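## Task

Take the label strip lying next to the box and slide it into the track above the network jacks until it reaches the stop, with the printed face outward and the text reading right way up.

## Robot and tools

ROBOT. Two arms, left_arm and right_arm, face each other across a table. Each has six joints and a two-finger gripper. In every row and every per-joint list in results, an arm's joints come in this fixed order: wrist yaw, shoulder, wrist pitch, wrist roll, elbow, waist. Stated joint ranges (rad): waist -3.054 to 3.054, shoulder 0.000 to 3.142, elbow 0.000 to 2.356, wrist pitch -1.571 to 1.571, wrist yaw -1.571 to 1.571, wrist roll -3.142 to 3.142. True ends may differ by up to 0.028 rad.

FRAME. Positions, orientations and velocities are given in the scene frame: origin roughly between the two nominal arm bases, +z up, table surface at z = +0.020 m, left_arm's base on the +y side (arm names do not match image sides). Reported hand poses can be off by a few centimetres, more at long reach; a BASES line, if present, gives calibrated base positions. The gripper's fingers point along its +x axis and close along its y axis; end_effector_position is midway between the fingers, 3 to 4 cm behind the tips. Only the final 1.5 cm of each finger's inner face is flat.

ROW FORMAT. Every row is one list of 14 numbers, each in [-1, 1], covering both arms: six joint numbers then the opening for left_arm, then the same seven for right_arm. Joint numbers are offsets, not poses: they are added to the Joint targets as they stood when the action (or call) began, not to the previous row, so repeating an offset keeps moving the joint. Scale: 1.0 equals 2.055 rad for waist, shoulder and elbow, and 4.263 rad for wrist pitch, wrist yaw and wrist roll. The opening is absolute: +1 fully open; empty fingers meet near -0.78; values below that down to -1 close no further. Closing fully takes at least about 0.6 s. To leave one arm still, give 0 for its joints and repeat its current opening (0 is itself an opening command).

execute_actions(actions, cameras). actions is a list of actions; each action is a table of up to 15 rows, one row per 1/30 s step; a short table repeats its last row to fill 15 steps. An empty list just reports state and images. If an action would push any joint more than 0.028 rad beyond its range (from the targets at that action's start), that action is rejected for both arms; a malformed action, or a first action failing that check, rejects the whole call. cameras selects images: omitted, null or ["all"] gives all; [] gives none; an unknown name invalidates the call. Cameras: cam_high, cam_low, cam_left_wrist, cam_right_wrist, each 672x504.

move(target, speed, blend, opening_speed, blocking, cameras). target is one 14-number row or a list of up to 15 rows; all joint numbers are offsets from the current Joint targets (every row from the same base, not chained). Openings are absolute. All joints move together, so grippers trace curves; nothing avoids obstacles or the other arm. speed: rad/s of the joint with furthest to travel, 0.01 to 7, default 0.5, one value or one per target. blend: rad, rounds corners of a path list. opening_speed: at least 0.2 per second on the -1..1 scale. blocking=false returns after about 0.5 s while motion continues. Each path lasts at least 0.5 s and cannot exceed 10 s in total. The move: line reports done, off_target, moving, held or fault, plus limits=held if steps were withheld.

wait(seconds 0 to 10) lets time pass with commands held; stop brakes a running move; zoom_image(camera, region [x0,y0,x1,y1] in pixels, at most 504x504) enlarges part of the latest image; finished_scene(scene) ends the current scene with its number and cannot be undone.

MOTION LIMITS. Per step a joint target may lead its measured angle by at most 0.368 rad (waist, shoulder, elbow) or 0.763 rad (wrist joints), and targets putting a gripper over 70 mm from its measured spot are scaled back, so big offsets take several actions. "joint command not followed" means the clearance check altered targets. "joint sent to its limit" means a joint was clipped at its end.

RESULTS. Joint positions and Joint velocities list each arm's joints (rad, rad/s) then finger gap (m; 0.080 open). "within noise" means the arm is still. grip_measured is the opening on the command scale; under a firm squeeze it reads up to about 0.067 below the part's width. To hold something, command about 0.08 below the reading at first contact. grip_effort_n is motor effort (negative closing), not pad force. Joint torques include the arm's own weight; External joint torques estimate outside load (a push toward larger angles lowers it). Wrist depth gives a 7x7 grid of distances in mm (70 to 1000, "-" for none). Camera calibration lines give intrinsics and T_world_to_cam; wrist-camera poses follow the arm's joints.

AVOID. Contact torque at a joint's load limit (waist 17.2, shoulder 21.3, elbow 21.3, wrist pitch 5.61, wrist yaw 5.59, wrist roll 5.24 N m, held weight included) freezes that arm for 10 s. Hot motors (MOTOR HOT from 50 °C, fault at 95 °C) come from holding loads, long reach or pushing against unreachable poses. Never let the arms hit or squeeze each other, and never close a gripper on the other's fingers. Do not drop parts, release them while moving, slam or shove hard, or let anything leave the table. A blocked arm keeps pressing until commanded back past its Joint positions. Loose objects may occasionally be nudged by outside pushes.

Each tool is called after "Call:" as name(argument=value, ...), one argument or row to a line, values as JSON.

## Session

Call:
execute_actions(
  actions=[],
)

Scene clock: 0.00 s.
left_arm: end_effector_position=(-0.0443, +0.2618, +0.3465) grip_measured=+1.000 grip_effort_n=n/a end_effector_quat_wxyz=(+0.589, +0.411, -0.074, -0.692) | right_arm: end_effector_position=(+0.0731, -0.3152, +0.2110) grip_measured=+0.992 grip_effort_n=n/a end_effector_quat_wxyz=(+0.644, -0.412, +0.498, +0.408)
Joint names: [wrist yaw, shoulder, wrist pitch, wrist roll, elbow, waist]
Joint positions: left_arm=[-0.436 0.645 -0.976 0.473 1.061 -0.447 0.08] | right_arm=[0.086 0.984 -1.393 -0.226 0.994 -0.544 0.08]
Joint velocities: within noise
Joint torques (N m): no reading
External joint torques (N m): no reading
Motor temperatures (°C): left_arm=[25 21 34 24 28 21] | right_arm=[24 21 40 26 25 23]
Heat: left arm: hottest wrist pitch 34 °C (+0.0 °C/min); right arm: hottest wrist pitch 40 °C (+0.0 °C/min).
Wrist depth (mm): cam_left_wrist=[187 197 209 199 237 268 419 / 209 221 223 233 266 301 394 / - 249 225 292 320 359 367 / - - 322 345 388 377 344 / - 78 563 507 428 - - / - - 551 472 405 365 81 / - - 512 441 376 340 -] | cam_right_wrist=[218 223 231 240 249 258 271 / 225 231 239 249 259 271 280 / 233 241 250 259 269 281 293 / 242 249 260 270 282 291 290 / 249 254 269 282 282 89 285 / - 100 276 272 282 91 - / - 259 234 283 321 335 81]
Joint targets: left_arm=[-0.436 0.644 -0.974 0.473 1.064 -0.447] | right_arm=[0.086 0.983 -1.392 -0.226 0.994 -0.544]
Tool commands: left_gripper/opening=+1.0 right_gripper/opening=+0.991984
camera_calibration:
cam_left_wrist: T_world_to_cam=[[-0.735743, 0.277981, -0.617583, 0.119034], [0.591002, 0.708861, -0.38501, -0.0022756], [0.330755, -0.648262, -0.685827, 0.499003], [0, 0, 0, 1]] pos_world=[-0.0761244, 0.292009, 0.414867]
cam_right_wrist: T_world_to_cam=[[0.914889, -0.364303, 0.173958, -0.212282], [-0.396477, -0.891989, 0.217167, -0.273648], [0.0760543, -0.267654, -0.960509, 0.189571], [0, 0, 0, 1]] pos_world=[0.0713012, -0.270686, 0.27844]

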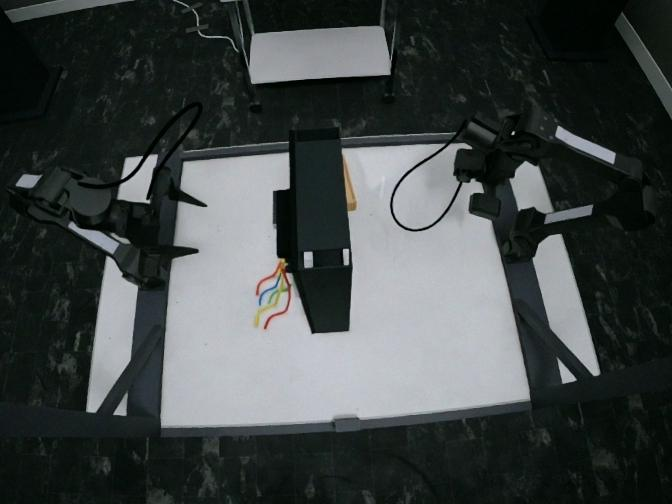

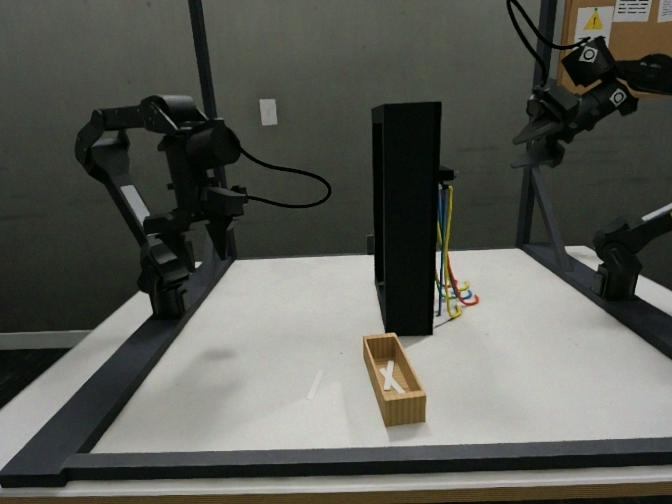

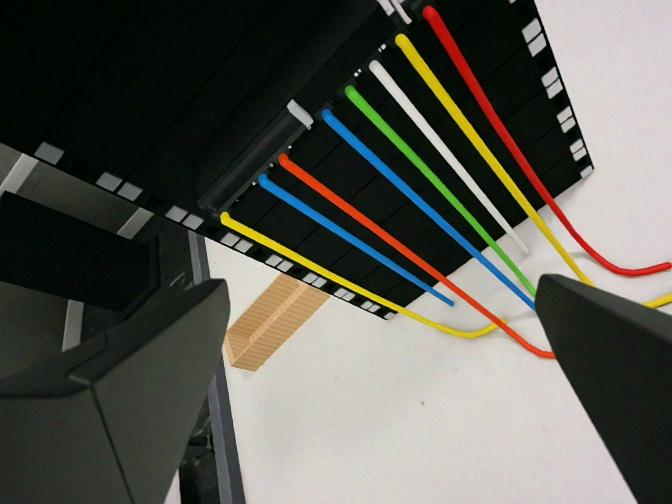

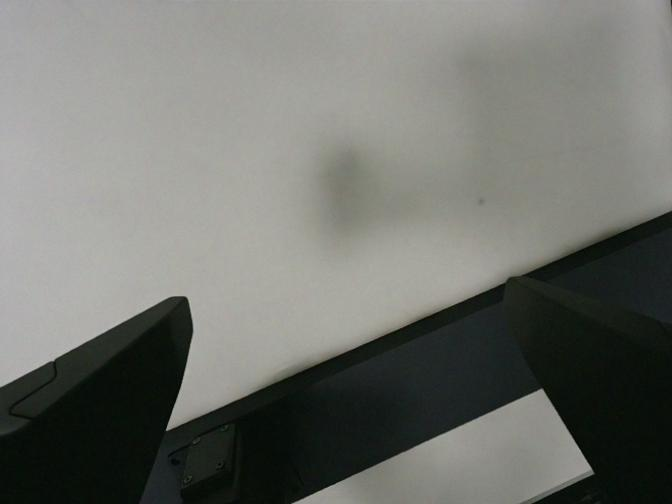

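Call:
zoom_image(
  camera="cam_low",
  region=[280, 320, 450, 448],
)

Call:
zoom_image(
  camera="cam_high",
  region=[340, 130, 420, 220],
)

Call:
zoom_image(
  camera="cam_high",
  region=[245, 115, 365, 340],
)

Call:
zoom_image(
  camera="cam_left_wrist",
  region=[170, 0, 440, 230],
)

Scaled by 2.965.

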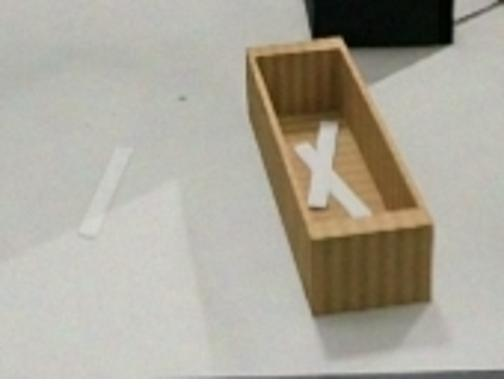

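Scaled by 5.600.

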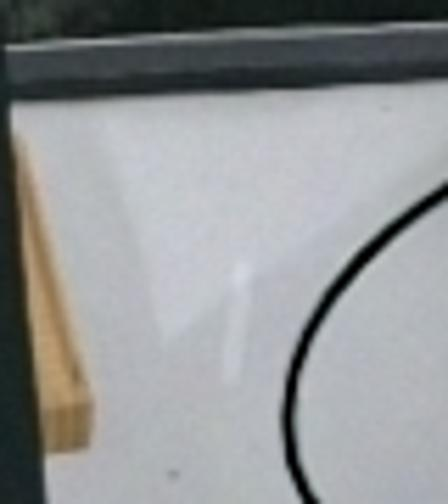

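Scaled by 2.240.

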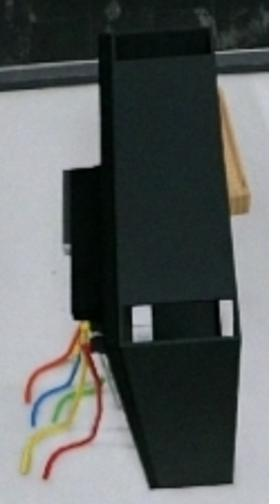

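Scaled by 1.867.

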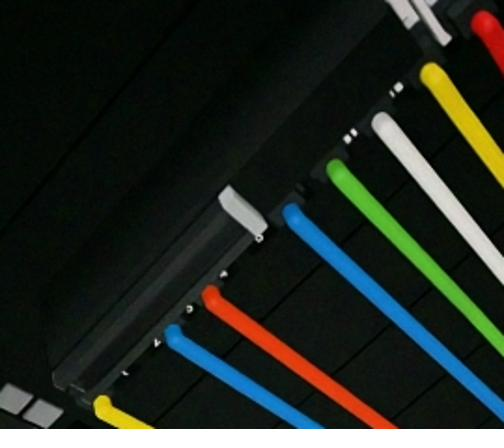

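Call:
move(
  target=[0, 0, 0, 0, 0, 0, 1.0, -0.0202, 0.4934, 0.0279, 0.3211, 0.3431, -0.035, -0.2],
  speed=0.8,
  cameras=["cam_right_wrist"],
)

Scene clock: 187.10 s.
left_arm: end_effector_position=(-0.0443, +0.2618, +0.3465) grip_measured=+1.000 grip_effort_n=-0.7 end_effector_quat_wxyz=(+0.589, +0.411, -0.074, -0.692) | right_arm: end_effector_position=(+0.1979, -0.1351, +0.1519) grip_measured=-0.197 grip_effort_n=-18.4 end_effector_quat_wxyz=(+0.705, +0.062, +0.703, -0.064)
Joint positions: left_arm=[-0.436 0.645 -0.976 0.473 1.061 -0.447 0.08] | right_arm=[0.004 1.987 -1.275 1.138 1.691 -0.613 0.026]
Joint torques (N m): left_arm=[-0.17 0.55 1.82 0.01 6.55 0.02] | right_arm=[-0.11 -8.5 0.32 0.17 6.95 -0.26]
External joint torques (N m): left_arm=[-0.04 0.22 0.31 0.03 0.98 0.02] | right_arm=[-0.17 0.51 -0.01 0.17 1.11 -0.26]
Motor temperatures (°C): left_arm=[25 21 40 24 34 21] | right_arm=[24 21 39 26 29 23]
Heat: left arm: hottest wrist pitch 40 °C (+0.0 °C/min); right arm: hottest wrist pitch 39 °C (+0.0 °C/min).
Wrist depth (mm): cam_left_wrist=[187 197 210 196 237 268 415 / 209 222 224 234 266 302 386 / 407 249 226 291 319 359 365 / 424 507 321 345 390 385 346 / - 78 564 510 429 - - / - - 557 474 406 366 80 / - - 519 439 379 338 -] | cam_right_wrist=[158 160 163 165 168 170 174 / 166 169 172 176 180 183 186 / 167 180 186 188 192 196 200 / 157 190 198 203 207 209 216 / 199 182 205 217 87 226 235 / 197 - - 238 78 - - / - - - 262 79 - -]
Joint targets: left_arm=[-0.436 0.644 -0.974 0.473 1.064 -0.447] | right_arm=[0.000 1.998 -1.274 1.143 1.699 -0.616]
move: done
cam_right_wrist: T_world_to_cam=[[-0.212038, -0.97549, 0.0588231, -0.092618], [-0.899169, 0.218317, 0.379251, 0.174198], [-0.382798, 0.0275236, -0.923422, 0.296471], [0, 0, 0, 1]] pos_world=[0.250483, -0.136538, 0.213151]

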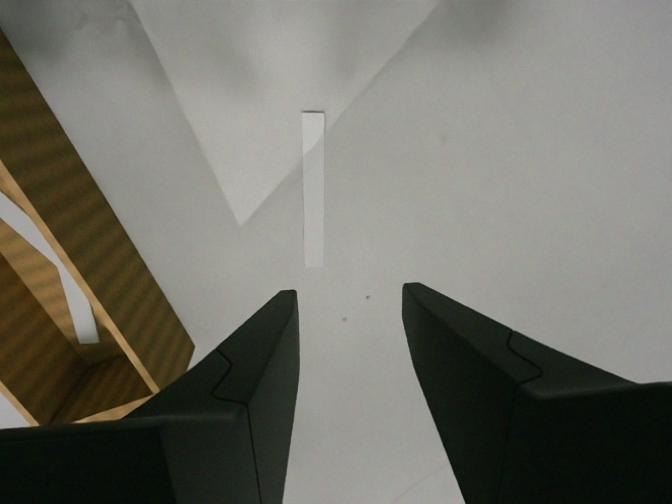

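Call:
zoom_image(
  camera="cam_right_wrist",
  region=[270, 90, 360, 290],
)

Scaled by 2.520.

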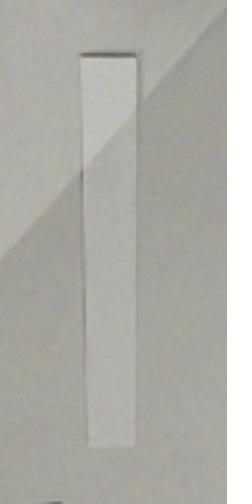

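Call:
move(
  target=[0, 0, 0, 0, 0, 0, 1.0, -0.0009, 0.0389, 0.0584, 0.0113, -0.0881, 0.0049, -0.2],
  speed=0.25,
  cameras=["cam_right_wrist"],
)

Scene clock: 364.73 s.
left_arm: end_effector_position=(-0.0443, +0.2618, +0.3465) grip_measured=+1.000 grip_effort_n=-0.7 end_effector_quat_wxyz=(+0.589, +0.411, -0.074, -0.692) | right_arm: end_effector_position=(+0.2010, -0.1268, +0.0814) grip_measured=-0.197 grip_effort_n=-18.4 end_effector_quat_wxyz=(+0.703, +0.079, +0.702, -0.078)
Joint positions: left_arm=[-0.436 0.645 -0.976 0.473 1.061 -0.447 0.08] | right_arm=[0 2.068 -1.027 1.186 1.526 -0.609 0.026]
Joint torques (N m): left_arm=[-0.18 0.52 1.81 -0.01 6.5 0.03] | right_arm=[-0.1 -8.95 0.3 0.18 4.92 0.3]
External joint torques (N m): left_arm=[-0.06 0.19 0.3 0.02 0.94 0.03] | right_arm=[-0.14 0.28 -0.01 0.18 -0.61 0.21]
Motor temperatures (°C): left_arm=[25 21 41 24 35 21] | right_arm=[24 31 37 26 29 23]
Heat: left arm: hottest wrist pitch 41 °C (+0.0 °C/min); right arm: hottest wrist pitch 37 °C (+0.0 °C/min).
Wrist depth (mm): cam_left_wrist=[188 197 210 199 237 268 415 / 209 221 223 234 265 301 389 / - 249 226 291 319 359 367 / - 464 322 345 390 384 345 / - 78 559 509 427 - - / - - 553 476 405 366 81 / - - 515 439 379 339 -] | cam_right_wrist=[- 99 100 101 103 - 107 / - 104 106 106 110 111 114 / - 112 115 115 116 120 121 / 118 118 120 123 125 128 132 / 125 128 126 133 87 138 144 / - - - 146 83 - - / - - - 159 156 - -]
Joint targets: left_arm=[-0.436 0.644 -0.974 0.473 1.064 -0.447] | right_arm=[-0.004 2.078 -1.024 1.191 1.518 -0.606]
move: done
cam_right_wrist: T_world_to_cam=[[-0.254463, -0.965507, 0.0551763, -0.0695642], [-0.888086, 0.255882, 0.381874, 0.204201], [-0.382821, 0.0481717, -0.922566, 0.234995], [0, 0, 0, 1]] pos_world=[0.253607, -0.130736, 0.142658]

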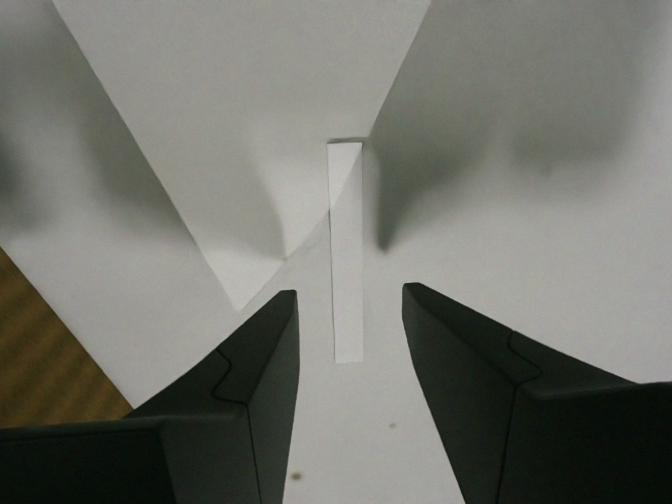

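Call:
move(
  target=[0, 0, 0, 0, 0, 0, 1.0, 0, 0.0089, 0.0117, 0, -0.0167, 0, -0.2],
  speed=0.1,
  cameras=["cam_right_wrist"],
)

Scene clock: 391.83 s.
left_arm: end_effector_position=(-0.0443, +0.2618, +0.3465) grip_measured=+1.000 grip_effort_n=-0.2 end_effector_quat_wxyz=(+0.589, +0.411, -0.074, -0.692) | right_arm: end_effector_position=(+0.2008, -0.1271, +0.0672) grip_measured=-0.197 grip_effort_n=-18.4 end_effector_quat_wxyz=(+0.703, +0.079, +0.702, -0.079)
Joint positions: left_arm=[-0.436 0.645 -0.976 0.473 1.061 -0.447 0.08] | right_arm=[0 2.085 -0.977 1.187 1.492 -0.609 0.026]
Joint torques (N m): left_arm=[-0.17 0.59 1.82 0 6.48 0.02] | right_arm=[-0.11 -8.89 0.31 0.15 4.74 0.25]
External joint torques (N m): left_arm=[-0.04 0.23 0.32 0.03 0.94 0.01] | right_arm=[-0.17 0.34 0 0.15 -0.67 0.24]
Heat: left arm: hottest wrist pitch 41 °C (+0.0 °C/min); right arm: hottest wrist pitch 37 °C (+0.0 °C/min).
Wrist depth (mm): cam_left_wrist=[187 197 210 199 236 269 415 / 209 221 223 233 265 300 392 / - 249 227 291 319 358 364 / - 468 323 344 391 384 346 / - 78 557 510 426 - - / - - 559 472 406 364 80 / - - 517 442 380 338 -] | cam_right_wrist=[- 85 87 88 90 92 93 / - 90 92 94 - 98 99 / - 95 101 101 101 105 107 / - 105 107 109 110 112 115 / - 111 111 118 96 120 124 / - - - 128 84 - - / - - - 139 137 - -]
Joint targets: left_arm=[-0.436 0.644 -0.974 0.473 1.064 -0.447] | right_arm=[-0.004 2.096 -0.974 1.191 1.484 -0.606]
move: done
cam_right_wrist: T_world_to_cam=[[-0.254851, -0.965366, 0.0558573, -0.0690849], [-0.887847, 0.256491, 0.382021, 0.209561], [-0.383117, 0.0477657, -0.922464, 0.22175], [0, 0, 0, 1]] pos_world=[0.253408, -0.131035, 0.128358]

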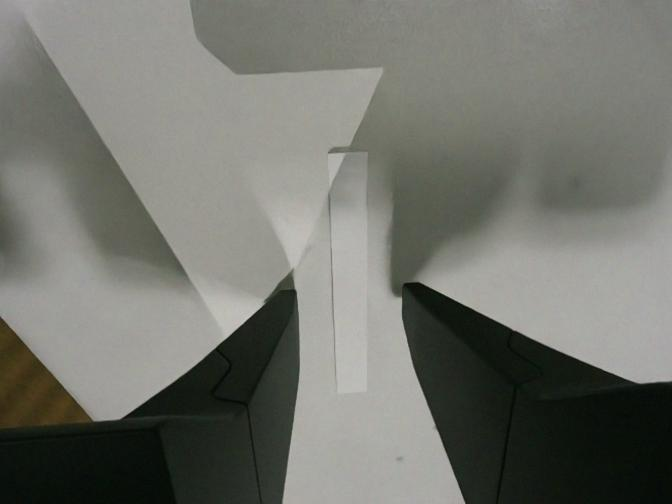

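Call:
move(
  target=[0, 0, 0, 0, 0, 0, 1.0, 0, 0.0023, 0.0029, 0, -0.0036, 0, -0.2],
  speed=0.05,
  cameras=[],
)

Call:
move(
  target=[0, 0, 0, 0, 0, 0, 1.0, 0, 0.0007, 0.0008, 0, -0.001, 0, -0.2],
  speed=0.05,
  cameras=["cam_right_wrist"],
)

Scene clock: 408.60 s.
left_arm: end_effector_position=(-0.0443, +0.2618, +0.3465) grip_measured=+1.000 grip_effort_n=-0.7 end_effector_quat_wxyz=(+0.589, +0.411, -0.074, -0.692) | right_arm: end_effector_position=(+0.2009, -0.1270, +0.0639) grip_measured=-0.197 grip_effort_n=-18.4 end_effector_quat_wxyz=(+0.703, +0.079, +0.702, -0.078)
Joint positions: left_arm=[-0.436 0.645 -0.976 0.473 1.061 -0.447 0.08] | right_arm=[0 2.089 -0.965 1.187 1.484 -0.609 0.026]
Joint torques (N m): left_arm=[-0.18 0.52 1.81 0.01 6.48 0.03] | right_arm=[-0.11 -8.72 0.32 0.16 4.74 0.27]
External joint torques (N m): left_arm=[-0.06 0.28 0.31 0.03 0.86 0.04] | right_arm=[-0.16 0.62 -0.04 0.16 -0.79 0.25]
Heat: left arm: hottest wrist pitch 41 °C (+0.0 °C/min); right arm: hottest wrist pitch 36 °C (-1.0 °C/min).
Wrist depth (mm): cam_left_wrist=[187 197 210 197 237 269 416 / 209 222 222 233 265 301 389 / - 249 225 291 317 359 365 / - 469 324 346 389 384 345 / - 78 553 512 430 - - / - - 559 473 404 366 81 / - - 512 439 377 340 -] | cam_right_wrist=[- 82 84 85 87 87 91 / - 87 88 90 93 95 95 / - - 97 97 99 100 103 / - 101 102 105 107 109 112 / - 108 107 111 96 116 120 / - - - 124 91 - - / - - - 136 134 - -]
Joint targets: left_arm=[-0.436 0.644 -0.974 0.473 1.064 -0.447] | right_arm=[-0.004 2.100 -0.962 1.191 1.477 -0.606]
move: done

Scene clock: 409.30 s.
left_arm: end_effector_position=(-0.0443, +0.2618, +0.3465) grip_measured=+1.000 grip_effort_n=-1.2 end_effector_quat_wxyz=(+0.589, +0.411, -0.074, -0.692) | right_arm: end_effector_position=(+0.2009, -0.1270, +0.0631) grip_measured=-0.197 grip_effort_n=-18.4 end_effector_quat_wxyz=(+0.703, +0.079, +0.702, -0.078)
Joint positions: left_arm=[-0.436 0.645 -0.976 0.473 1.061 -0.447 0.08] | right_arm=[0 2.09 -0.962 1.187 1.483 -0.609 0.026]
Joint torques (N m): left_arm=[-0.17 0.55 1.81 0 6.52 0.01] | right_arm=[-0.1 -8.7 0.37 0.15 4.7 0.29]
External joint torques (N m): left_arm=[-0.03 0.23 0.31 0.03 0.94 0] | right_arm=[-0.14 0.51 0.07 0.15 -0.67 0.21]
Heat: left arm: hottest wrist pitch 41 °C (+0.0 °C/min); right arm: hottest wrist pitch 36 °C (-1.0 °C/min).
Wrist depth (mm): cam_left_wrist=[187 196 209 198 236 269 414 / 208 221 223 233 266 301 391 / - 251 226 291 318 357 365 / - 469 324 345 391 383 344 / - 78 552 512 427 - - / - - 552 474 404 365 80 / - - 511 444 381 338 -] | cam_right_wrist=[- 82 83 85 86 87 - / - 87 88 89 91 94 94 / - - 96 96 98 99 103 / - 101 101 104 107 109 111 / - 107 107 111 96 116 121 / - - - 123 91 - - / - - - 135 131 - -]
Joint targets: left_arm=[-0.436 0.644 -0.974 0.473 1.064 -0.447] | right_arm=[-0.004 2.102 -0.959 1.191 1.474 -0.606]
move: done
cam_right_wrist: T_world_to_cam=[[-0.254912, -0.965391, 0.0551355, -0.0687543], [-0.887996, 0.256282, 0.381814, 0.211163], [-0.38273, 0.0483692, -0.922593, 0.217964], [0, 0, 0, 1]] pos_world=[0.253407, -0.131035, 0.124258]

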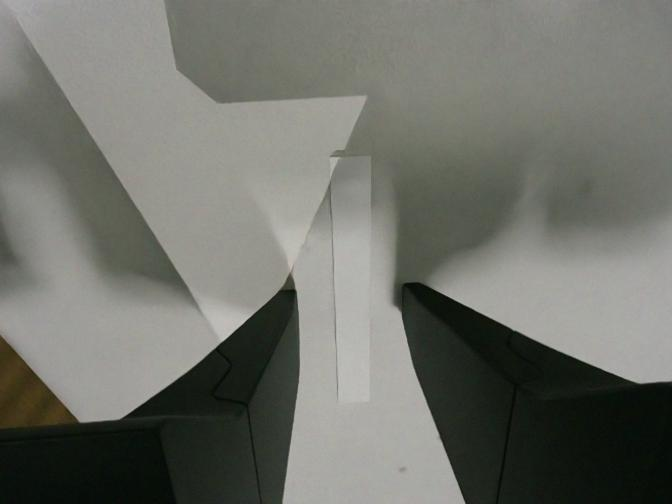

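Call:
move(
  target=[0, 0, 0, 0, 0, 0, 1.0, 0, 0.0006, 0.0007, 0, -0.0009, 0, -0.2],
  speed=0.05,
  cameras=[],
)

Call:
move(
  target=[0, 0, 0, 0, 0, 0, 1.0, 0, 0.0004, 0.0005, 0, -0.0006, 0, -0.2],
  speed=0.05,
  cameras=["cam_right_wrist"],
)

Scene clock: 420.57 s.
left_arm: end_effector_position=(-0.0443, +0.2618, +0.3465) grip_measured=+1.000 grip_effort_n=-0.7 end_effector_quat_wxyz=(+0.589, +0.411, -0.074, -0.692) | right_arm: end_effector_position=(+0.2008, -0.1270, +0.0628) grip_measured=-0.197 grip_effort_n=-17.9 end_effector_quat_wxyz=(+0.703, +0.080, +0.702, -0.078)
Joint positions: left_arm=[-0.436 0.645 -0.976 0.473 1.061 -0.447 0.08] | right_arm=[0 2.09 -0.96 1.187 1.481 -0.609 0.026]
Joint torques (N m): left_arm=[-0.18 0.54 1.82 -0.01 6.54 0.03] | right_arm=[-0.11 -8.55 0.46 0.15 4.59 0.28]
External joint torques (N m): left_arm=[-0.05 0.21 0.33 0.02 0.99 0.03] | right_arm=[-0.15 0.71 0.15 0.15 -0.8 0.21]
Heat: left arm: hottest wrist pitch 41 °C (+0.0 °C/min); right arm: hottest wrist pitch 36 °C (-1.0 °C/min).
Wrist depth (mm): cam_left_wrist=[187 197 211 199 236 269 416 / 208 221 223 233 266 302 392 / - 251 226 291 316 358 367 / - 468 322 344 387 384 346 / - 78 557 511 427 - - / - - 553 476 400 366 80 / - - 513 439 379 338 -] | cam_right_wrist=[- 82 83 85 86 87 - / - 87 88 90 91 94 94 / - - 96 96 98 99 103 / - 101 101 104 106 109 111 / - 107 106 110 96 115 121 / - - - 123 84 - - / - - - 135 131 - -]
Joint targets: left_arm=[-0.436 0.644 -0.974 0.473 1.064 -0.447] | right_arm=[-0.004 2.103 -0.956 1.191 1.473 -0.606]
move: done

Scene clock: 421.27 s.
left_arm: end_effector_position=(-0.0443, +0.2618, +0.3465) grip_measured=+1.000 grip_effort_n=-0.7 end_effector_quat_wxyz=(+0.589, +0.411, -0.074, -0.692) | right_arm: end_effector_position=(+0.2008, -0.1271, +0.0626) grip_measured=-0.197 grip_effort_n=-17.4 end_effector_quat_wxyz=(+0.703, +0.080, +0.702, -0.078)
Joint positions: left_arm=[-0.436 0.645 -0.976 0.473 1.061 -0.447 0.08] | right_arm=[0 2.09 -0.959 1.187 1.481 -0.609 0.026]
Joint torques (N m): left_arm=[-0.19 0.51 1.83 0.01 6.53 0.03] | right_arm=[-0.1 -8.45 0.54 0.17 4.57 0.29]
External joint torques (N m): left_arm=[-0.07 0.18 0.35 0.04 1.01 0.04] | right_arm=[-0.15 0.93 0.22 0.17 -0.9 0.26]
Heat: left arm: hottest wrist pitch 41 °C (+0.0 °C/min); right arm: hottest wrist pitch 36 °C (-1.0 °C/min).
Wrist depth (mm): cam_left_wrist=[187 197 210 199 236 269 418 / 209 221 223 232 265 299 391 / - 250 226 291 320 357 366 / - 472 322 343 390 385 345 / - 78 554 510 428 - - / - - 552 475 403 365 80 / - - 515 440 379 339 -] | cam_right_wrist=[- 82 83 85 86 87 - / - 87 88 90 91 94 94 / - - 96 96 98 99 102 / - 101 101 104 106 108 111 / - 107 107 111 96 115 121 / - - - 123 84 - - / - - - 135 131 - -]
Joint targets: left_arm=[-0.436 0.644 -0.974 0.473 1.064 -0.447] | right_arm=[-0.004 2.104 -0.954 1.191 1.472 -0.606]
move: done
cam_right_wrist: T_world_to_cam=[[-0.254825, -0.965445, 0.0545977, -0.068721], [-0.887988, 0.255985, 0.382032, 0.211159], [-0.382807, 0.0488691, -0.922535, 0.217635], [0, 0, 0, 1]] pos_world=[0.253307, -0.131036, 0.123858]

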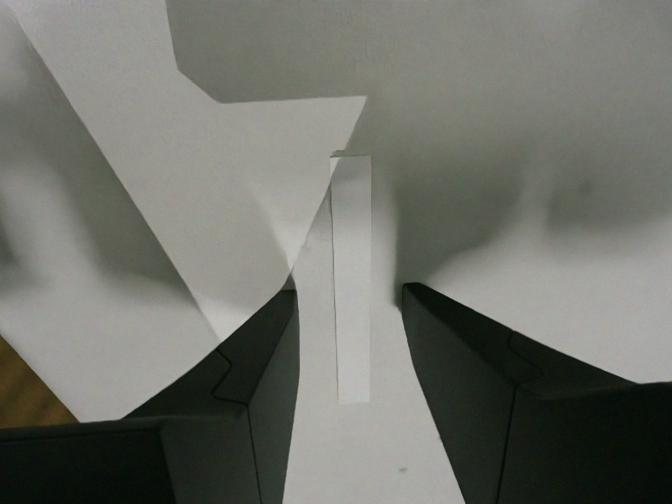

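Call:
move(
  target=[0, 0, 0, 0, 0, 0, 1.0, 0, 0, 0, 0, 0, 0, -0.65],
  opening_speed=0.25,
  cameras=["cam_right_wrist"],
)

Scene clock: 431.90 s.
left_arm: end_effector_position=(-0.0443, +0.2618, +0.3465) grip_measured=+1.000 grip_effort_n=-0.7 end_effector_quat_wxyz=(+0.589, +0.411, -0.074, -0.692) | right_arm: end_effector_position=(+0.2010, -0.1256, +0.0626) grip_measured=-0.638 grip_effort_n=-60.7 end_effector_quat_wxyz=(+0.704, +0.081, +0.702, -0.076)
Joint positions: left_arm=[-0.436 0.645 -0.976 0.473 1.061 -0.447 0.08] | right_arm=[-0.001 2.09 -0.953 1.187 1.481 -0.608 0.006]
Joint torques (N m): left_arm=[-0.19 0.54 1.8 -0.01 6.46 0.01] | right_arm=[-0.06 -8.45 0.13 0.15 4.59 0.19]
External joint torques (N m): left_arm=[-0.05 0.25 0.27 0.02 0.82 -0.01] | right_arm=[-0.11 0.86 -0.2 0.15 -0.87 0.16]
Heat: left arm: hottest wrist pitch 41 °C (+0.0 °C/min); right arm: hottest wrist pitch 36 °C (-1.0 °C/min).
Wrist depth (mm): cam_left_wrist=[187 197 211 197 237 268 418 / 210 221 223 232 266 301 392 / - 249 226 291 319 357 365 / - 468 325 343 393 382 343 / - 78 555 509 428 - - / - - 555 475 406 364 81 / - - 520 441 380 339 -] | cam_right_wrist=[- 82 83 85 86 87 - / - 87 88 90 91 93 93 / - - 97 96 98 99 102 / - 101 101 104 106 108 110 / - 108 108 90 111 116 120 / - 115 - 97 - - - / - - - 135 - - -]
Joint targets: left_arm=[-0.436 0.644 -0.974 0.473 1.064 -0.447] | right_arm=[-0.004 2.104 -0.954 1.191 1.472 -0.606]
move: done
cam_right_wrist: T_world_to_cam=[[-0.253836, -0.966029, 0.0485373, -0.0672215], [-0.889255, 0.252816, 0.381196, 0.210942], [-0.380517, 0.0535992, -0.923219, 0.217827], [0, 0, 0, 1]] pos_world=[0.253405, -0.129943, 0.123955]

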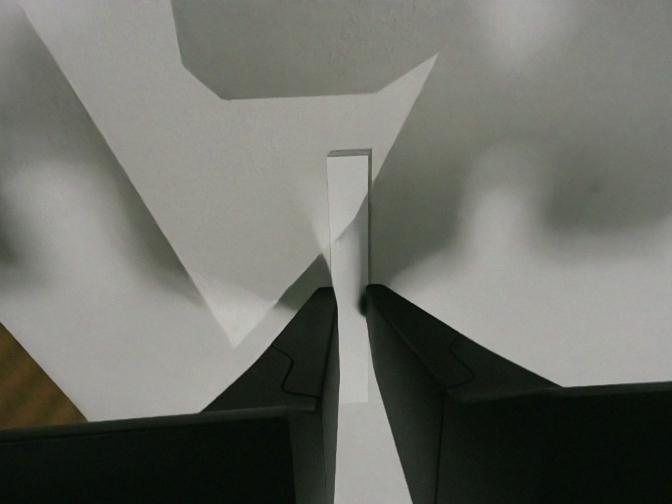

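Call:
move(
  target=[0, 0, 0, 0, 0, 0, 1.0, 0, -0.0214, -0.0171, 0, 0.0345, 0, -0.65],
  speed=0.08,
  cameras=["cam_right_wrist"],
)

Scene clock: 440.50 s.
left_arm: end_effector_position=(-0.0443, +0.2618, +0.3465) grip_measured=+1.000 grip_effort_n=-1.2 end_effector_quat_wxyz=(+0.589, +0.411, -0.074, -0.692) | right_arm: end_effector_position=(+0.2021, -0.1241, +0.0829) grip_measured=-0.639 grip_effort_n=-60.7 end_effector_quat_wxyz=(+0.704, +0.082, +0.701, -0.075)
Joint positions: left_arm=[-0.436 0.645 -0.976 0.473 1.061 -0.447 0.08] | right_arm=[-0.001 2.07 -1.025 1.187 1.534 -0.608 0.006]
Joint torques (N m): left_arm=[-0.17 0.52 1.81 0 6.47 0.04] | right_arm=[-0.05 -11.36 0.07 0.15 6.71 0.18]
External joint torques (N m): left_arm=[-0.05 0.17 0.29 0.03 0.89 0.04] | right_arm=[-0.1 -2.03 -0.27 0.15 1.09 0.1]
Heat: left arm: hottest wrist pitch 41 °C (+0.0 °C/min); right arm: hottest wrist pitch 36 °C (-1.0 °C/min).
Wrist depth (mm): cam_left_wrist=[187 197 211 197 236 269 418 / 208 221 224 233 265 302 391 / - 250 226 291 319 357 365 / - 462 322 344 391 386 343 / - 78 563 511 430 - - / - - 553 473 404 365 81 / - - 514 441 378 338 -] | cam_right_wrist=[- 101 101 102 104 - 108 / - 106 108 108 111 113 114 / - 113 117 116 117 121 122 / - 120 122 106 126 129 132 / 126 131 131 90 87 139 145 / - 136 - - - - - / - - - - - - -]
Joint targets: left_arm=[-0.436 0.644 -0.974 0.473 1.064 -0.447] | right_arm=[-0.004 2.060 -1.027 1.191 1.542 -0.606]
move: done
cam_right_wrist: T_world_to_cam=[[-0.253951, -0.966106, 0.0463402, -0.066169], [-0.889735, 0.252129, 0.38053, 0.203844], [-0.379316, 0.0554055, -0.923607, 0.236849], [0, 0, 0, 1]] pos_world=[0.254404, -0.128444, 0.144253]

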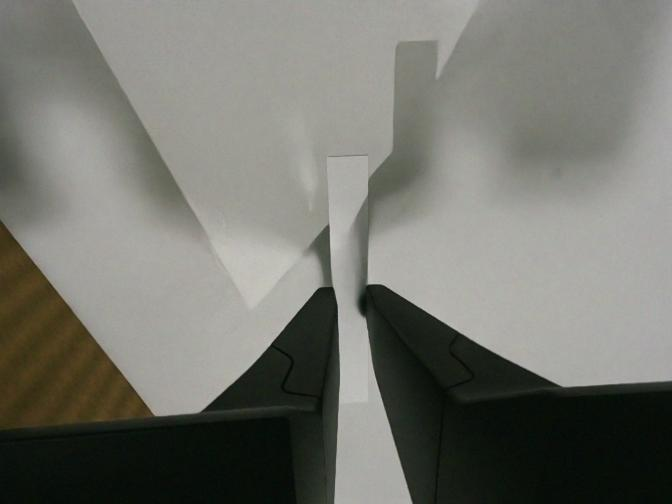

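Call:
move(
  target=[
    [0.3338, 0.1489, 0.3312, 0.2583, -0.2701, 0.7027, -0.2, -0.0342, -0.1022, 0.0532, 0.0138, -0.0448, -0.0044, -0.65],
    [0.3211, 0.3908, 0.4075, 0.2583, -0.1762, 0.6813, -0.2, -0.1494, -0.2097, 0.4215, 0.0898, -0.3307, -0.0165, -0.65],
  ],
  speed=[0.7, 0.7],
  blend=[0.15, 0],
  cameras=["cam_left_wrist", "cam_right_wrist", "cam_high"],
)

Scene clock: 530.20 s.
left_arm: end_effector_position=(+0.2011, +0.1410, +0.2810) grip_measured=-0.196 grip_effort_n=-17.4 end_effector_quat_wxyz=(+0.500, +0.501, -0.502, -0.498) | right_arm: end_effector_position=(+0.1717, -0.0337, +0.2791) grip_measured=-0.639 grip_effort_n=-60.7 end_effector_quat_wxyz=(+0.500, +0.499, +0.500, +0.501)
Joint positions: left_arm=[0.937 1.44 0.76 1.572 0.685 0.957 0.026] | right_arm=[-0.637 1.638 0.767 1.57 0.871 -0.637 0.006]
Joint torques (N m): left_arm=[-0.14 -4.04 1.73 0.05 8.35 -0.31] | right_arm=[-0.2 -8.94 1.56 0.08 5.67 -0.34]
External joint torques (N m): left_arm=[-0.14 0.94 0.39 0.1 2.43 -0.3] | right_arm=[-0.2 -2.05 -0.07 0.13 -0.73 -0.36]
Motor temperatures (°C): left_arm=[25 21 42 24 35 21] | right_arm=[24 37 35 26 29 23]
Heat: left arm: hottest wrist pitch 42 °C (+1.0 °C/min); right arm: hottest shoulder 37 °C (+3.0 °C/min).
Wrist depth (mm): cam_left_wrist=[- - - 389 - 549 372 / - - 278 233 279 524 372 / - - - 277 - 571 376 / - - - - - 532 375 / - - - - - - 359 / - - - - - - - / - - - - - - -] | cam_right_wrist=[- - - - - 482 345 / - - 264 281 290 502 350 / - - 318 313 - 508 354 / - - 559 106 601 513 360 / - - - 90 666 536 366 / - - - - - - - / - - - - - - -]
Joint targets: left_arm=[0.933 1.447 0.763 1.574 0.702 0.953] | right_arm=[-0.641 1.629 0.770 1.574 0.863 -0.640]
move: done
cam_left_wrist: T_world_to_cam=[[0.0315205, -0.0344568, -0.998909, 0.289539], [0.908738, 0.417122, 0.0142868, -0.221872], [0.416175, -0.908197, 0.0444601, 0.10884], [0, 0, 0, 1]] pos_world=[0.147201, 0.201372, 0.287554]
cam_right_wrist: T_world_to_cam=[[-0.0334769, -0.0568469, -0.997821, 0.288607], [-0.921921, -0.383763, 0.0527938, 0.155025], [-0.385929, 0.92168, -0.0395611, 0.185165], [0, 0, 0, 1]] pos_world=[0.224043, -0.094763, 0.287119]
Images, in order (width x height): cam_high 672x504, cam_left_wrist 672x504, cam_right_wrist 672x504.

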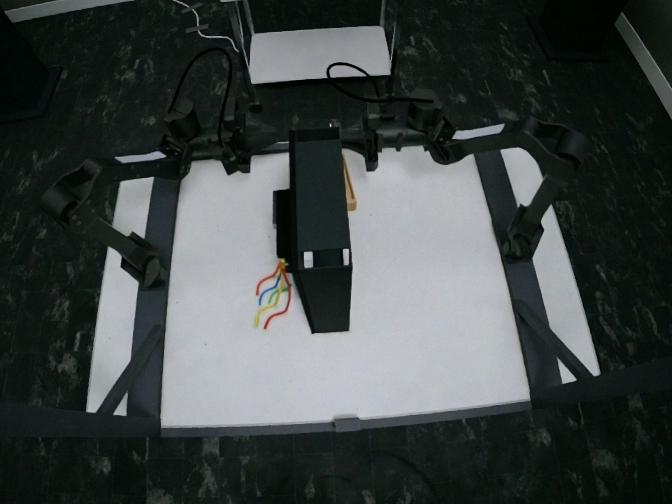

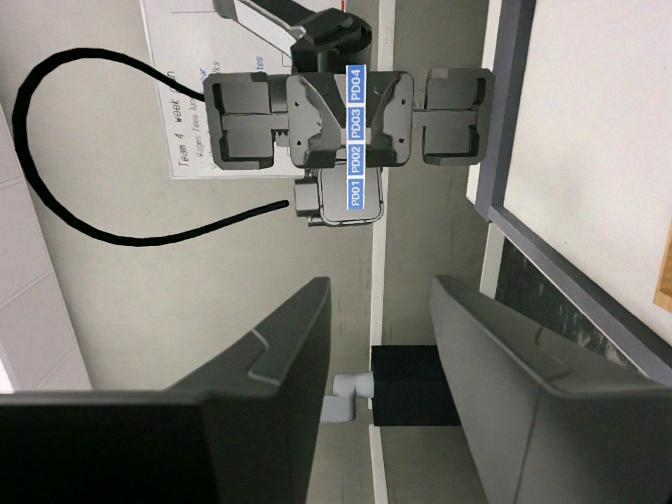

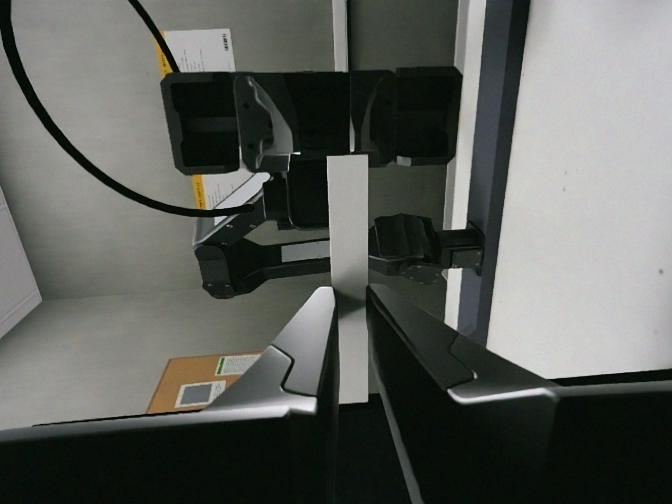

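Call:
zoom_image(
  camera="cam_left_wrist",
  region=[316, 55, 396, 225],
)

Call:
zoom_image(
  camera="cam_right_wrist",
  region=[300, 130, 400, 430],
)

Scaled by 2.965.

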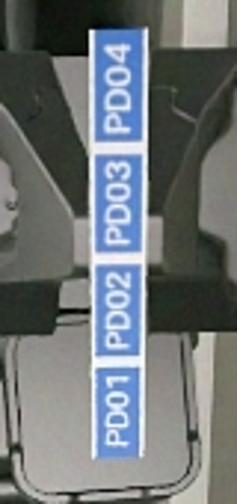

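Scaled by 1.680.

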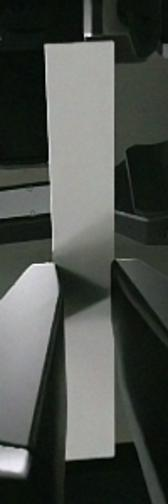

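Call:
move(
  target=[-0.0485, 0.1217, -0.007, 0, 0.1324, -0.1014, -0.2, 0, 0, 0, 0, 0, 0, -0.65],
  speed=0.3,
  cameras=["cam_left_wrist", "cam_right_wrist"],
)

Scene clock: 615.17 s.
left_arm: end_effector_position=(+0.2072, +0.0477, +0.2861) grip_measured=-0.196 grip_effort_n=-17.4 end_effector_quat_wxyz=(+0.499, +0.500, -0.502, -0.500) | right_arm: end_effector_position=(+0.1717, -0.0337, +0.2791) grip_measured=-0.639 grip_effort_n=-60.7 end_effector_quat_wxyz=(+0.500, +0.499, +0.500, +0.501)
Joint positions: left_arm=[0.73 1.688 0.733 1.572 0.957 0.747 0.026] | right_arm=[-0.637 1.638 0.767 1.57 0.871 -0.637 0.006]
Joint torques (N m): left_arm=[-0.14 -6.03 1.61 0.05 8.62 -0.17] | right_arm=[-0.18 -8.92 1.56 0.06 5.64 -0.33]
External joint torques (N m): left_arm=[-0.14 0.89 0.18 0.1 2.59 -0.17] | right_arm=[-0.17 -1.98 -0.07 0.11 -0.77 -0.36]
Motor temperatures (°C): left_arm=[25 23 45 24 42 22] | right_arm=[24 35 42 26 29 23]
Heat: left arm: hottest wrist pitch 45 °C (+1.0 °C/min); right arm: hottest wrist pitch 42 °C (+2.0 °C/min).
Wrist depth (mm): cam_left_wrist=[- - 351 275 - 473 372 / - 188 190 133 175 191 371 / - - 206 141 187 210 371 / - - - 223 - 522 373 / - - - - - - 354 / - - - - - - - / - - - - - - -] | cam_right_wrist=[- - - - - 455 345 / - 184 167 191 194 212 351 / - 192 178 200 204 455 354 / - - 416 104 606 520 360 / - - - 90 659 537 366 / - - - - - - - / - - - - - - -]
Joint targets: left_arm=[0.726 1.697 0.733 1.574 0.974 0.745] | right_arm=[-0.641 1.629 0.770 1.573 0.863 -0.640]
move: done
cam_left_wrist: T_world_to_cam=[[0.0284647, -0.0327152, -0.999059, 0.291943], [0.910386, 0.413575, 0.0123954, -0.188204], [0.41278, -0.909882, 0.0415557, 0.0228417], [0, 0, 0, 1]] pos_world=[0.1536, 0.108171, 0.293052]
cam_right_wrist: T_world_to_cam=[[-0.0334524, -0.0568534, -0.997822, 0.288598], [-0.9218, -0.384055, 0.0527862, 0.154881], [-0.386219, 0.921558, -0.0395599, 0.18518], [0, 0, 0, 1]] pos_world=[0.223943, -0.0947638, 0.287119]

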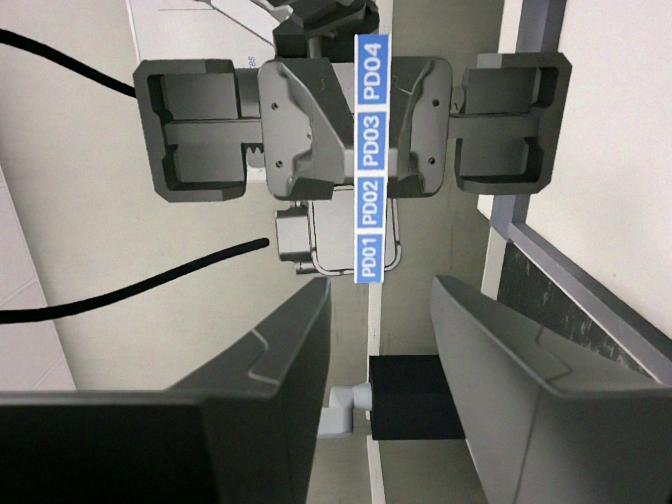

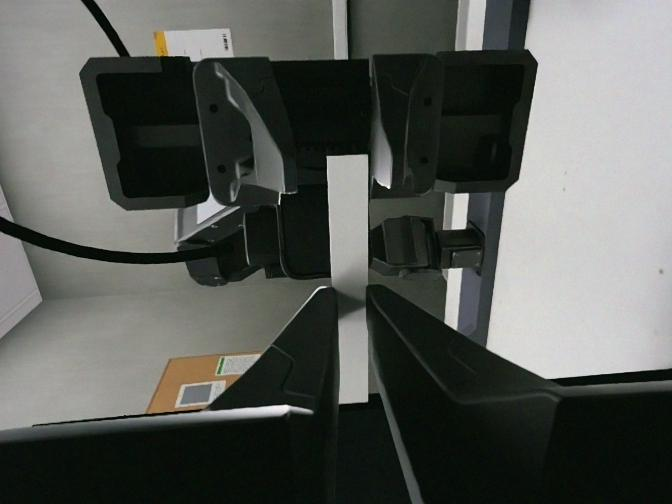

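Call:
zoom_image(
  camera="cam_left_wrist",
  region=[320, 20, 440, 300],
)

Scaled by 1.800.

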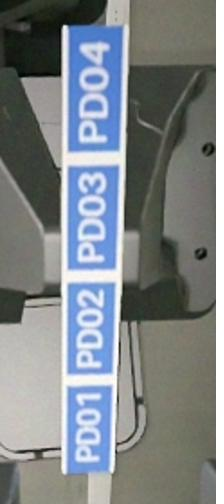

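Call:
move(
  target=[-0.0122, 0.0325, -0.0058, 0, 0.0439, -0.0248, -0.2, 0, 0, 0, 0, 0, 0, -0.65],
  speed=0.1,
  cameras=["cam_left_wrist", "cam_right_wrist"],
)

Scene clock: 658.67 s.
left_arm: end_effector_position=(+0.2072, +0.0211, +0.2884) grip_measured=-0.196 grip_effort_n=-17.4 end_effector_quat_wxyz=(+0.500, +0.500, -0.501, -0.500) | right_arm: end_effector_position=(+0.1717, -0.0337, +0.2791) grip_measured=-0.639 grip_effort_n=-60.7 end_effector_quat_wxyz=(+0.500, +0.499, +0.500, +0.501)
Joint positions: left_arm=[0.678 1.754 0.708 1.572 1.047 0.697 0.026] | right_arm=[-0.637 1.638 0.767 1.57 0.871 -0.637 0.006]
Joint torques (N m): left_arm=[-0.19 -6.62 1.65 0.06 8.72 -0.26] | right_arm=[-0.17 -8.98 1.56 0.06 5.67 -0.31]
External joint torques (N m): left_arm=[-0.2 0.86 0.19 0.11 2.61 -0.2] | right_arm=[-0.17 -2.1 -0.06 0.12 -0.69 -0.31]
Heat: left arm: hottest wrist pitch 42 °C (-3.0 °C/min); right arm: hottest wrist pitch 43 °C (+1.0 °C/min).
Wrist depth (mm): cam_left_wrist=[- - 323 255 - 473 353 / - 165 162 112 118 169 340 / - 168 169 114 153 179 370 / - - - 197 - 523 372 / - - - - - - 353 / - - - - - - - / - - - - - - -] | cam_right_wrist=[- - - - - 452 345 / 151 160 127 168 149 172 350 / 161 172 147 - 160 190 355 / - 443 203 104 609 521 357 / - - - 90 657 535 366 / - - - - - - - / - - - - - - -]
Joint targets: left_arm=[0.674 1.764 0.708 1.574 1.064 0.694] | right_arm=[-0.641 1.629 0.770 1.573 0.863 -0.640]
move: done
cam_left_wrist: T_world_to_cam=[[0.0275046, -0.0315804, -0.999123, 0.293549], [0.90942, 0.415709, 0.0118954, -0.176929], [0.414968, -0.908949, 0.0401537, -0.00137271], [0, 0, 0, 1]] pos_world=[0.153398, 0.0815735, 0.295451]
cam_right_wrist: T_world_to_cam=[[-0.0334524, -0.0568534, -0.997822, 0.288598], [-0.9218, -0.384055, 0.0527862, 0.154881], [-0.386219, 0.921558, -0.0395599, 0.18518], [0, 0, 0, 1]] pos_world=[0.223943, -0.0947638, 0.287119]

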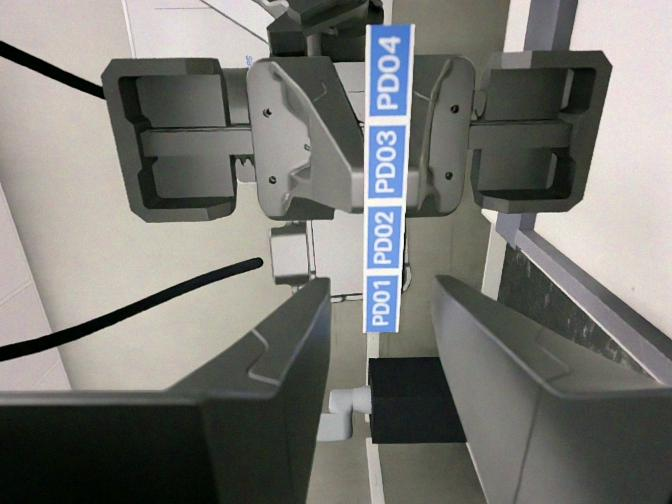

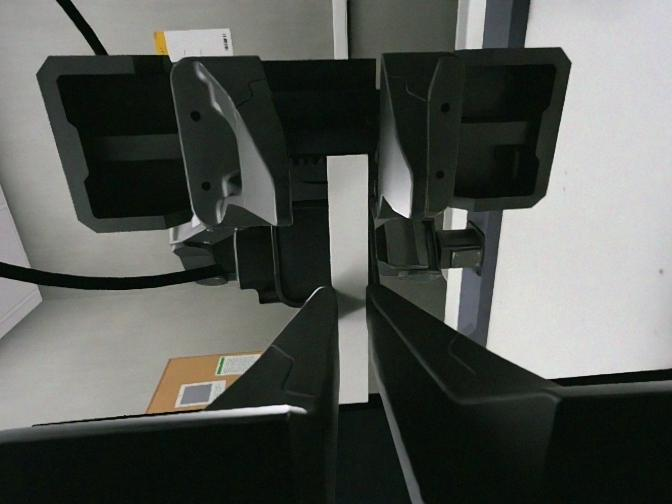

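Call:
move(
  target=[0, 0, 0, 0, 0, 0, -0.66, 0, 0, 0, 0, 0, 0, -0.65],
  opening_speed=0.25,
  cameras=["cam_left_wrist"],
)

Scene clock: 673.53 s.
left_arm: end_effector_position=(+0.2074, +0.0210, +0.2887) grip_measured=-0.633 grip_effort_n=-83.5 end_effector_quat_wxyz=(+0.499, +0.500, -0.501, -0.500) | right_arm: end_effector_position=(+0.1718, -0.0338, +0.2792) grip_measured=-0.639 grip_effort_n=-60.7 end_effector_quat_wxyz=(+0.500, +0.500, +0.500, +0.501)
Joint positions: left_arm=[0.678 1.755 0.708 1.572 1.048 0.697 0.007] | right_arm=[-0.637 1.638 0.768 1.57 0.871 -0.637 0.006]
Joint torques (N m): left_arm=[-0.15 -6.56 1.67 0.03 8.57 -0.25] | right_arm=[-0.17 -8.94 1.55 0.05 5.65 -0.28]
External joint torques (N m): left_arm=[-0.15 0.92 0.22 0.08 2.45 -0.26] | right_arm=[-0.17 -1.97 -0.1 0.11 -0.79 -0.29]
Heat: left arm: hottest wrist pitch 42 °C (-3.0 °C/min); right arm: hottest wrist pitch 43 °C (+1.0 °C/min).
Wrist depth (mm): cam_left_wrist=[- - 323 254 - 450 352 / - 165 162 112 118 169 341 / - 168 169 116 153 178 371 / - - - 197 - 537 373 / - - - - 92 - 358 / - - - - - - - / - - - - - - -] | cam_right_wrist=[- - - - - 463 345 / 151 161 142 121 154 174 351 / 160 173 151 98 165 190 355 / - 438 203 104 610 523 362 / - - - 91 667 531 365 / - - - - - - - / - - - - - - -]
Joint targets: left_arm=[0.674 1.764 0.708 1.574 1.064 0.694] | right_arm=[-0.641 1.629 0.770 1.574 0.863 -0.640]
move: done
cam_left_wrist: T_world_to_cam=[[0.0280767, -0.0318744, -0.999097, 0.293669], [0.909428, 0.41568, 0.0122953, -0.177056], [0.414912, -0.908952, 0.0406584, -0.00174491], [0, 0, 0, 1]] pos_world=[0.153499, 0.0813732, 0.295651]

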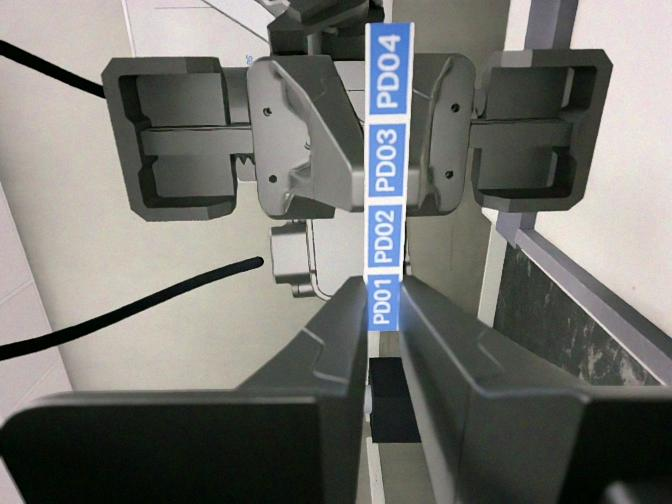

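Call:
move(
  target=[
    [0, 0, 0, 0, 0, 0, -0.66, 0, 0, 0, 0, 0, 0, -0.4],
    [0, 0, 0, 0, 0, 0, -0.66, -0.0502, -0.1285, -0.0052, 0, -0.1173, -0.1041, -0.4],
  ],
  speed=[0.2, 0.2],
  opening_speed=0.4,
  cameras=["cam_left_wrist", "cam_right_wrist"],
)

Scene clock: 694.93 s.
left_arm: end_effector_position=(+0.2074, +0.0210, +0.2887) grip_measured=-0.633 grip_effort_n=-83.5 end_effector_quat_wxyz=(+0.500, +0.500, -0.501, -0.499) | right_arm: end_effector_position=(+0.1726, -0.1244, +0.2808) grip_measured=-0.403 grip_effort_n=15.1 end_effector_quat_wxyz=(+0.500, +0.499, +0.498, +0.503)
Joint positions: left_arm=[0.678 1.755 0.708 1.572 1.048 0.697 0.007] | right_arm=[-0.851 1.373 0.749 1.57 0.63 -0.851 0.017]
Joint torques (N m): left_arm=[-0.13 -6.58 1.68 0.03 8.64 -0.26] | right_arm=[-0.19 -6.72 1.21 0.06 5.7 -0.33]
External joint torques (N m): left_arm=[-0.13 0.87 0.23 0.08 2.55 -0.27] | right_arm=[-0.19 -1.86 -0.34 0.12 -0.68 -0.35]
Motor temperatures (°C): left_arm=[25 28 41 24 38 21] | right_arm=[24 35 43 26 29 23]
Heat: left arm: hottest wrist pitch 41 °C (-2.0 °C/min); right arm: hottest wrist pitch 43 °C (+1.0 °C/min).
Wrist depth (mm): cam_left_wrist=[- - - 326 - 475 370 / - - 250 191 246 482 371 / - - - 283 - 516 373 / - - - - - 536 374 / - - - - 93 - 357 / - - - - - - - / - - - - - - -] | cam_right_wrist=[- - - - - 509 356 / - 251 246 198 259 514 361 / - - 294 243 715 525 368 / - - - - 711 535 369 / - - - 267 96 289 270 / - - - 230 - - - / - - - 337 - - -]
Joint targets: left_arm=[0.674 1.764 0.708 1.574 1.064 0.694] | right_arm=[-0.855 1.365 0.748 1.574 0.621 -0.854]
move: done
cam_left_wrist: T_world_to_cam=[[0.0280902, -0.0318599, -0.999098, 0.293662], [0.909259, 0.416049, 0.0122971, -0.177152], [0.415281, -0.908784, 0.0406558, -0.00185566], [0, 0, 0, 1]] pos_world=[0.153599, 0.0813735, 0.295651]
cam_right_wrist: T_world_to_cam=[[-0.0295346, -0.053092, -0.998153, 0.284962], [-0.922132, -0.383922, 0.0477061, 0.12232], [-0.385745, 0.921838, -0.0376189, 0.268652], [0, 0, 0, 1]] pos_world=[0.224843, -0.185563, 0.288707]

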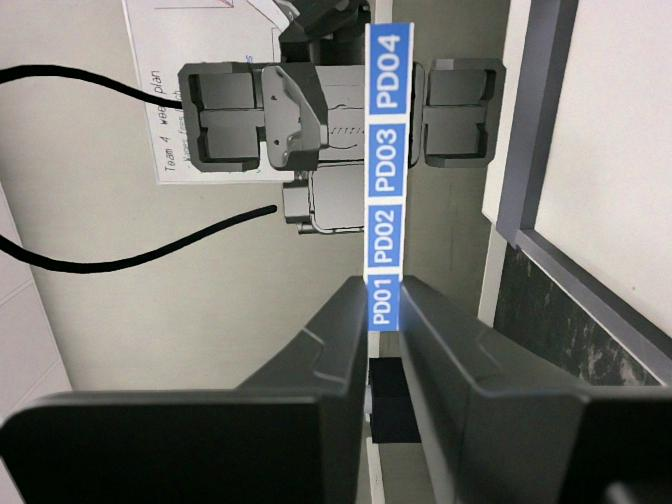

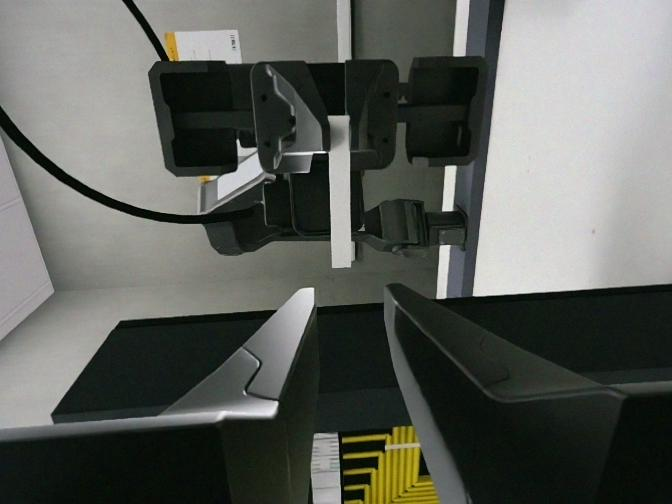

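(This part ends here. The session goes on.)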